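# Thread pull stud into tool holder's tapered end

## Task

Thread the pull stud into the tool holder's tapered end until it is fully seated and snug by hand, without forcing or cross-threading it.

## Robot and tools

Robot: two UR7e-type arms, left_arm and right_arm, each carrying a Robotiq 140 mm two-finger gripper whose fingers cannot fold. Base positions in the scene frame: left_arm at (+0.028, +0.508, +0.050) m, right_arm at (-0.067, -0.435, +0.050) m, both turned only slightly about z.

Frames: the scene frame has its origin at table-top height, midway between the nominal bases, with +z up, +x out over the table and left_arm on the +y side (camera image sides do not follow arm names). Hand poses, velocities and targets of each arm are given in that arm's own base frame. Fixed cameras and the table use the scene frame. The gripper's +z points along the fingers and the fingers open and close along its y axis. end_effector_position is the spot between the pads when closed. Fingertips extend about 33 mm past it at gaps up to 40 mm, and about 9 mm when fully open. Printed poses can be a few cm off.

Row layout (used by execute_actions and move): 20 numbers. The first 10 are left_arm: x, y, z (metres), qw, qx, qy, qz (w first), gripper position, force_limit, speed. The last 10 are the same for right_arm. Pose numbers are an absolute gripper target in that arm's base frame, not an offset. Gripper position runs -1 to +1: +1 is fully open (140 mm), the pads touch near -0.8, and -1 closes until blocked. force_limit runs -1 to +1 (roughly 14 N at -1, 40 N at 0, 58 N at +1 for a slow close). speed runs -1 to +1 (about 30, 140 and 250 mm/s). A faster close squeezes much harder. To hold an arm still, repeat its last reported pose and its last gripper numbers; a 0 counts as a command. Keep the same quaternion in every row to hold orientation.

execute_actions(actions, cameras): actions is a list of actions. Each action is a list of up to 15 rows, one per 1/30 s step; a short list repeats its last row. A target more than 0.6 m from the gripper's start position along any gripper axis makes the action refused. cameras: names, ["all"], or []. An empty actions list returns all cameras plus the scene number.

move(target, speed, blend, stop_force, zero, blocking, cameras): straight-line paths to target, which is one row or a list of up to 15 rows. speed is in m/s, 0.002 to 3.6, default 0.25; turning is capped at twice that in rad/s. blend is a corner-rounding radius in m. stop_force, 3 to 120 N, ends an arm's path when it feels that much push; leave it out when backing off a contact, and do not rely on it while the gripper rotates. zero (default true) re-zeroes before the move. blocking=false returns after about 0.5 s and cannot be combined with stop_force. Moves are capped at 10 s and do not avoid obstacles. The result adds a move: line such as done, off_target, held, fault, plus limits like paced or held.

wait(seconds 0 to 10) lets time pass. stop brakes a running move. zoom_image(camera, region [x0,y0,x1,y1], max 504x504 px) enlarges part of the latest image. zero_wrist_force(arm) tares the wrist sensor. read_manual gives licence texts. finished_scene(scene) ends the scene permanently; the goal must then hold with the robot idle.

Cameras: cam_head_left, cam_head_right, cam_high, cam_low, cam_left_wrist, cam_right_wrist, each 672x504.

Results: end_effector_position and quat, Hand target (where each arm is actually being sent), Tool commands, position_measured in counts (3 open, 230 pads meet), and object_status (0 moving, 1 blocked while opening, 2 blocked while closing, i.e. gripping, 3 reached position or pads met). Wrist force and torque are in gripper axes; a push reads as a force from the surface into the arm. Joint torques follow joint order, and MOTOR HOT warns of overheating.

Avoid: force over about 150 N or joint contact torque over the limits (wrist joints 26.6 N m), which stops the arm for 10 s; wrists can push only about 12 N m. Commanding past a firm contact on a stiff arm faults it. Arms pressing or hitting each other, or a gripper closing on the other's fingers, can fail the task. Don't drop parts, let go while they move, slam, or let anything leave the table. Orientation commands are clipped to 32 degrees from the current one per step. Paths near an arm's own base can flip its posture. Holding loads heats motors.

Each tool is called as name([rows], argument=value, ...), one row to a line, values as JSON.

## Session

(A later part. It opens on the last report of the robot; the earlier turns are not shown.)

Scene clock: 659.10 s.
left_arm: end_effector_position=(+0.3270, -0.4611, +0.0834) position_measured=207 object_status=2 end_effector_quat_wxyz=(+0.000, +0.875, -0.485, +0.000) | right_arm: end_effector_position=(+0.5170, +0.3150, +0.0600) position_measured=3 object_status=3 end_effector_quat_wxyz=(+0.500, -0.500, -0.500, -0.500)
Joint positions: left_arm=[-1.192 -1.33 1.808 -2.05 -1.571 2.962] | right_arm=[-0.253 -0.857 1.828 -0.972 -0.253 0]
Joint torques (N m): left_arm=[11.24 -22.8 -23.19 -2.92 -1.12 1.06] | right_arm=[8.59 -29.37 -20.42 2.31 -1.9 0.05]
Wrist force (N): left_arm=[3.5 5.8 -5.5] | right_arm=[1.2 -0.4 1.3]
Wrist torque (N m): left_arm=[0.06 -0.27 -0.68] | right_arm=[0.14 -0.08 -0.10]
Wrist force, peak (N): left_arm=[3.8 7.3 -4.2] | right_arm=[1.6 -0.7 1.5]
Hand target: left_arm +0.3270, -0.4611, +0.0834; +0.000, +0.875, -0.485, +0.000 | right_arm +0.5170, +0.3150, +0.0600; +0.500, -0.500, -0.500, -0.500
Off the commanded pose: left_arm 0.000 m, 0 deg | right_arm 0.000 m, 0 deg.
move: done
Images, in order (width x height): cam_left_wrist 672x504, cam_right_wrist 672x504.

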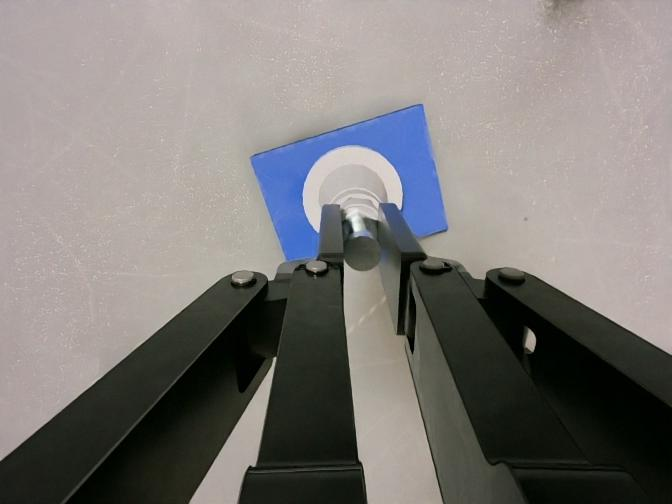

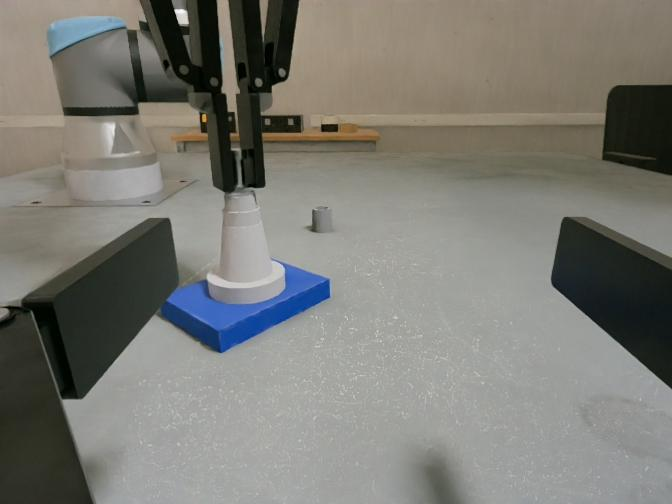

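move([
  [0.327,-0.4611,0.0834,0,0.875,-0.485,0,-0.3,0,-1,0.517,0.315,0.06,0.5,-0.5,-0.5,-0.5,1,1,1],
  [0.327,-0.4611,0.17,0,0.875,-0.485,0,-0.3,0,-1,0.517,0.315,0.06,0.5,-0.5,-0.5,-0.5,1,1,1],
], speed=0.1, cameras=["cam_right_wrist"])

zoom_image(camera="cam_right_wrist", region=[200, 140, 280, 220])

Scene clock: 670.20 s.
left_arm: end_effector_position=(+0.3270, -0.4611, +0.1700) position_measured=167 object_status=3 end_effector_quat_wxyz=(+0.000, +0.875, -0.485, +0.000) | right_arm: end_effector_position=(+0.5170, +0.3150, +0.0600) position_measured=3 object_status=3 end_effector_quat_wxyz=(+0.500, -0.500, -0.500, -0.500)
Joint positions: left_arm=[-1.192 -1.404 1.663 -1.83 -1.571 2.962] | right_arm=[-0.253 -0.857 1.828 -0.972 -0.253 0]
Joint torques (N m): left_arm=[-6.1 -24.26 -20.16 -4.83 0.52 -1.61] | right_arm=[9.46 -29.45 -21.01 2.13 -1.86 -0.02]
Wrist force (N): left_arm=[-0.3 2.3 -2.4] | right_arm=[1.6 -0.7 1.2]
Wrist torque (N m): left_arm=[0.22 -0.34 -0.10] | right_arm=[0.08 -0.17 -0.11]
Wrist force, peak (N): left_arm=[3.6 6.6 -5.7] | right_arm=[1.7 -0.7 1.5]
Hand target: left_arm +0.3270, -0.4611, +0.1700; +0.000, +0.875, -0.485, +0.000 | right_arm +0.5170, +0.3150, +0.0600; +0.500, -0.500, -0.500, -0.500
Off the commanded pose: left_arm 0.000 m, 0 deg | right_arm 0.000 m, 0 deg.
move: done
Images, in order (width x height): cam_right_wrist 672x504.

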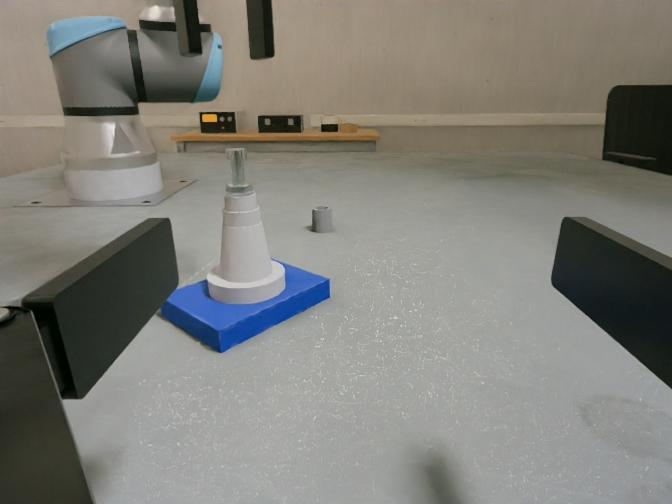

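Scaled by 6.300 from the camera's 672x504 image, which has a finer 960x720 frame.

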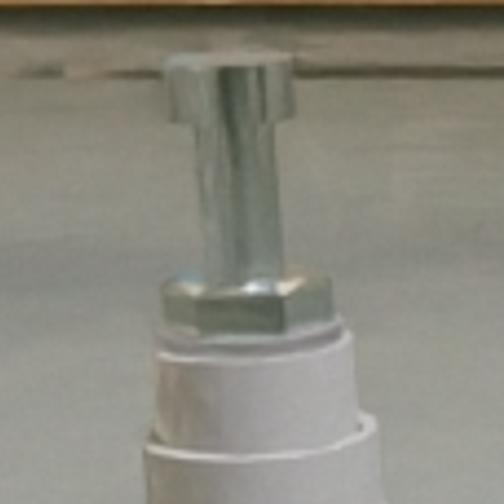

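Fully seated flush.

finished_scene(scene=1)

The scene is finished: the task was done.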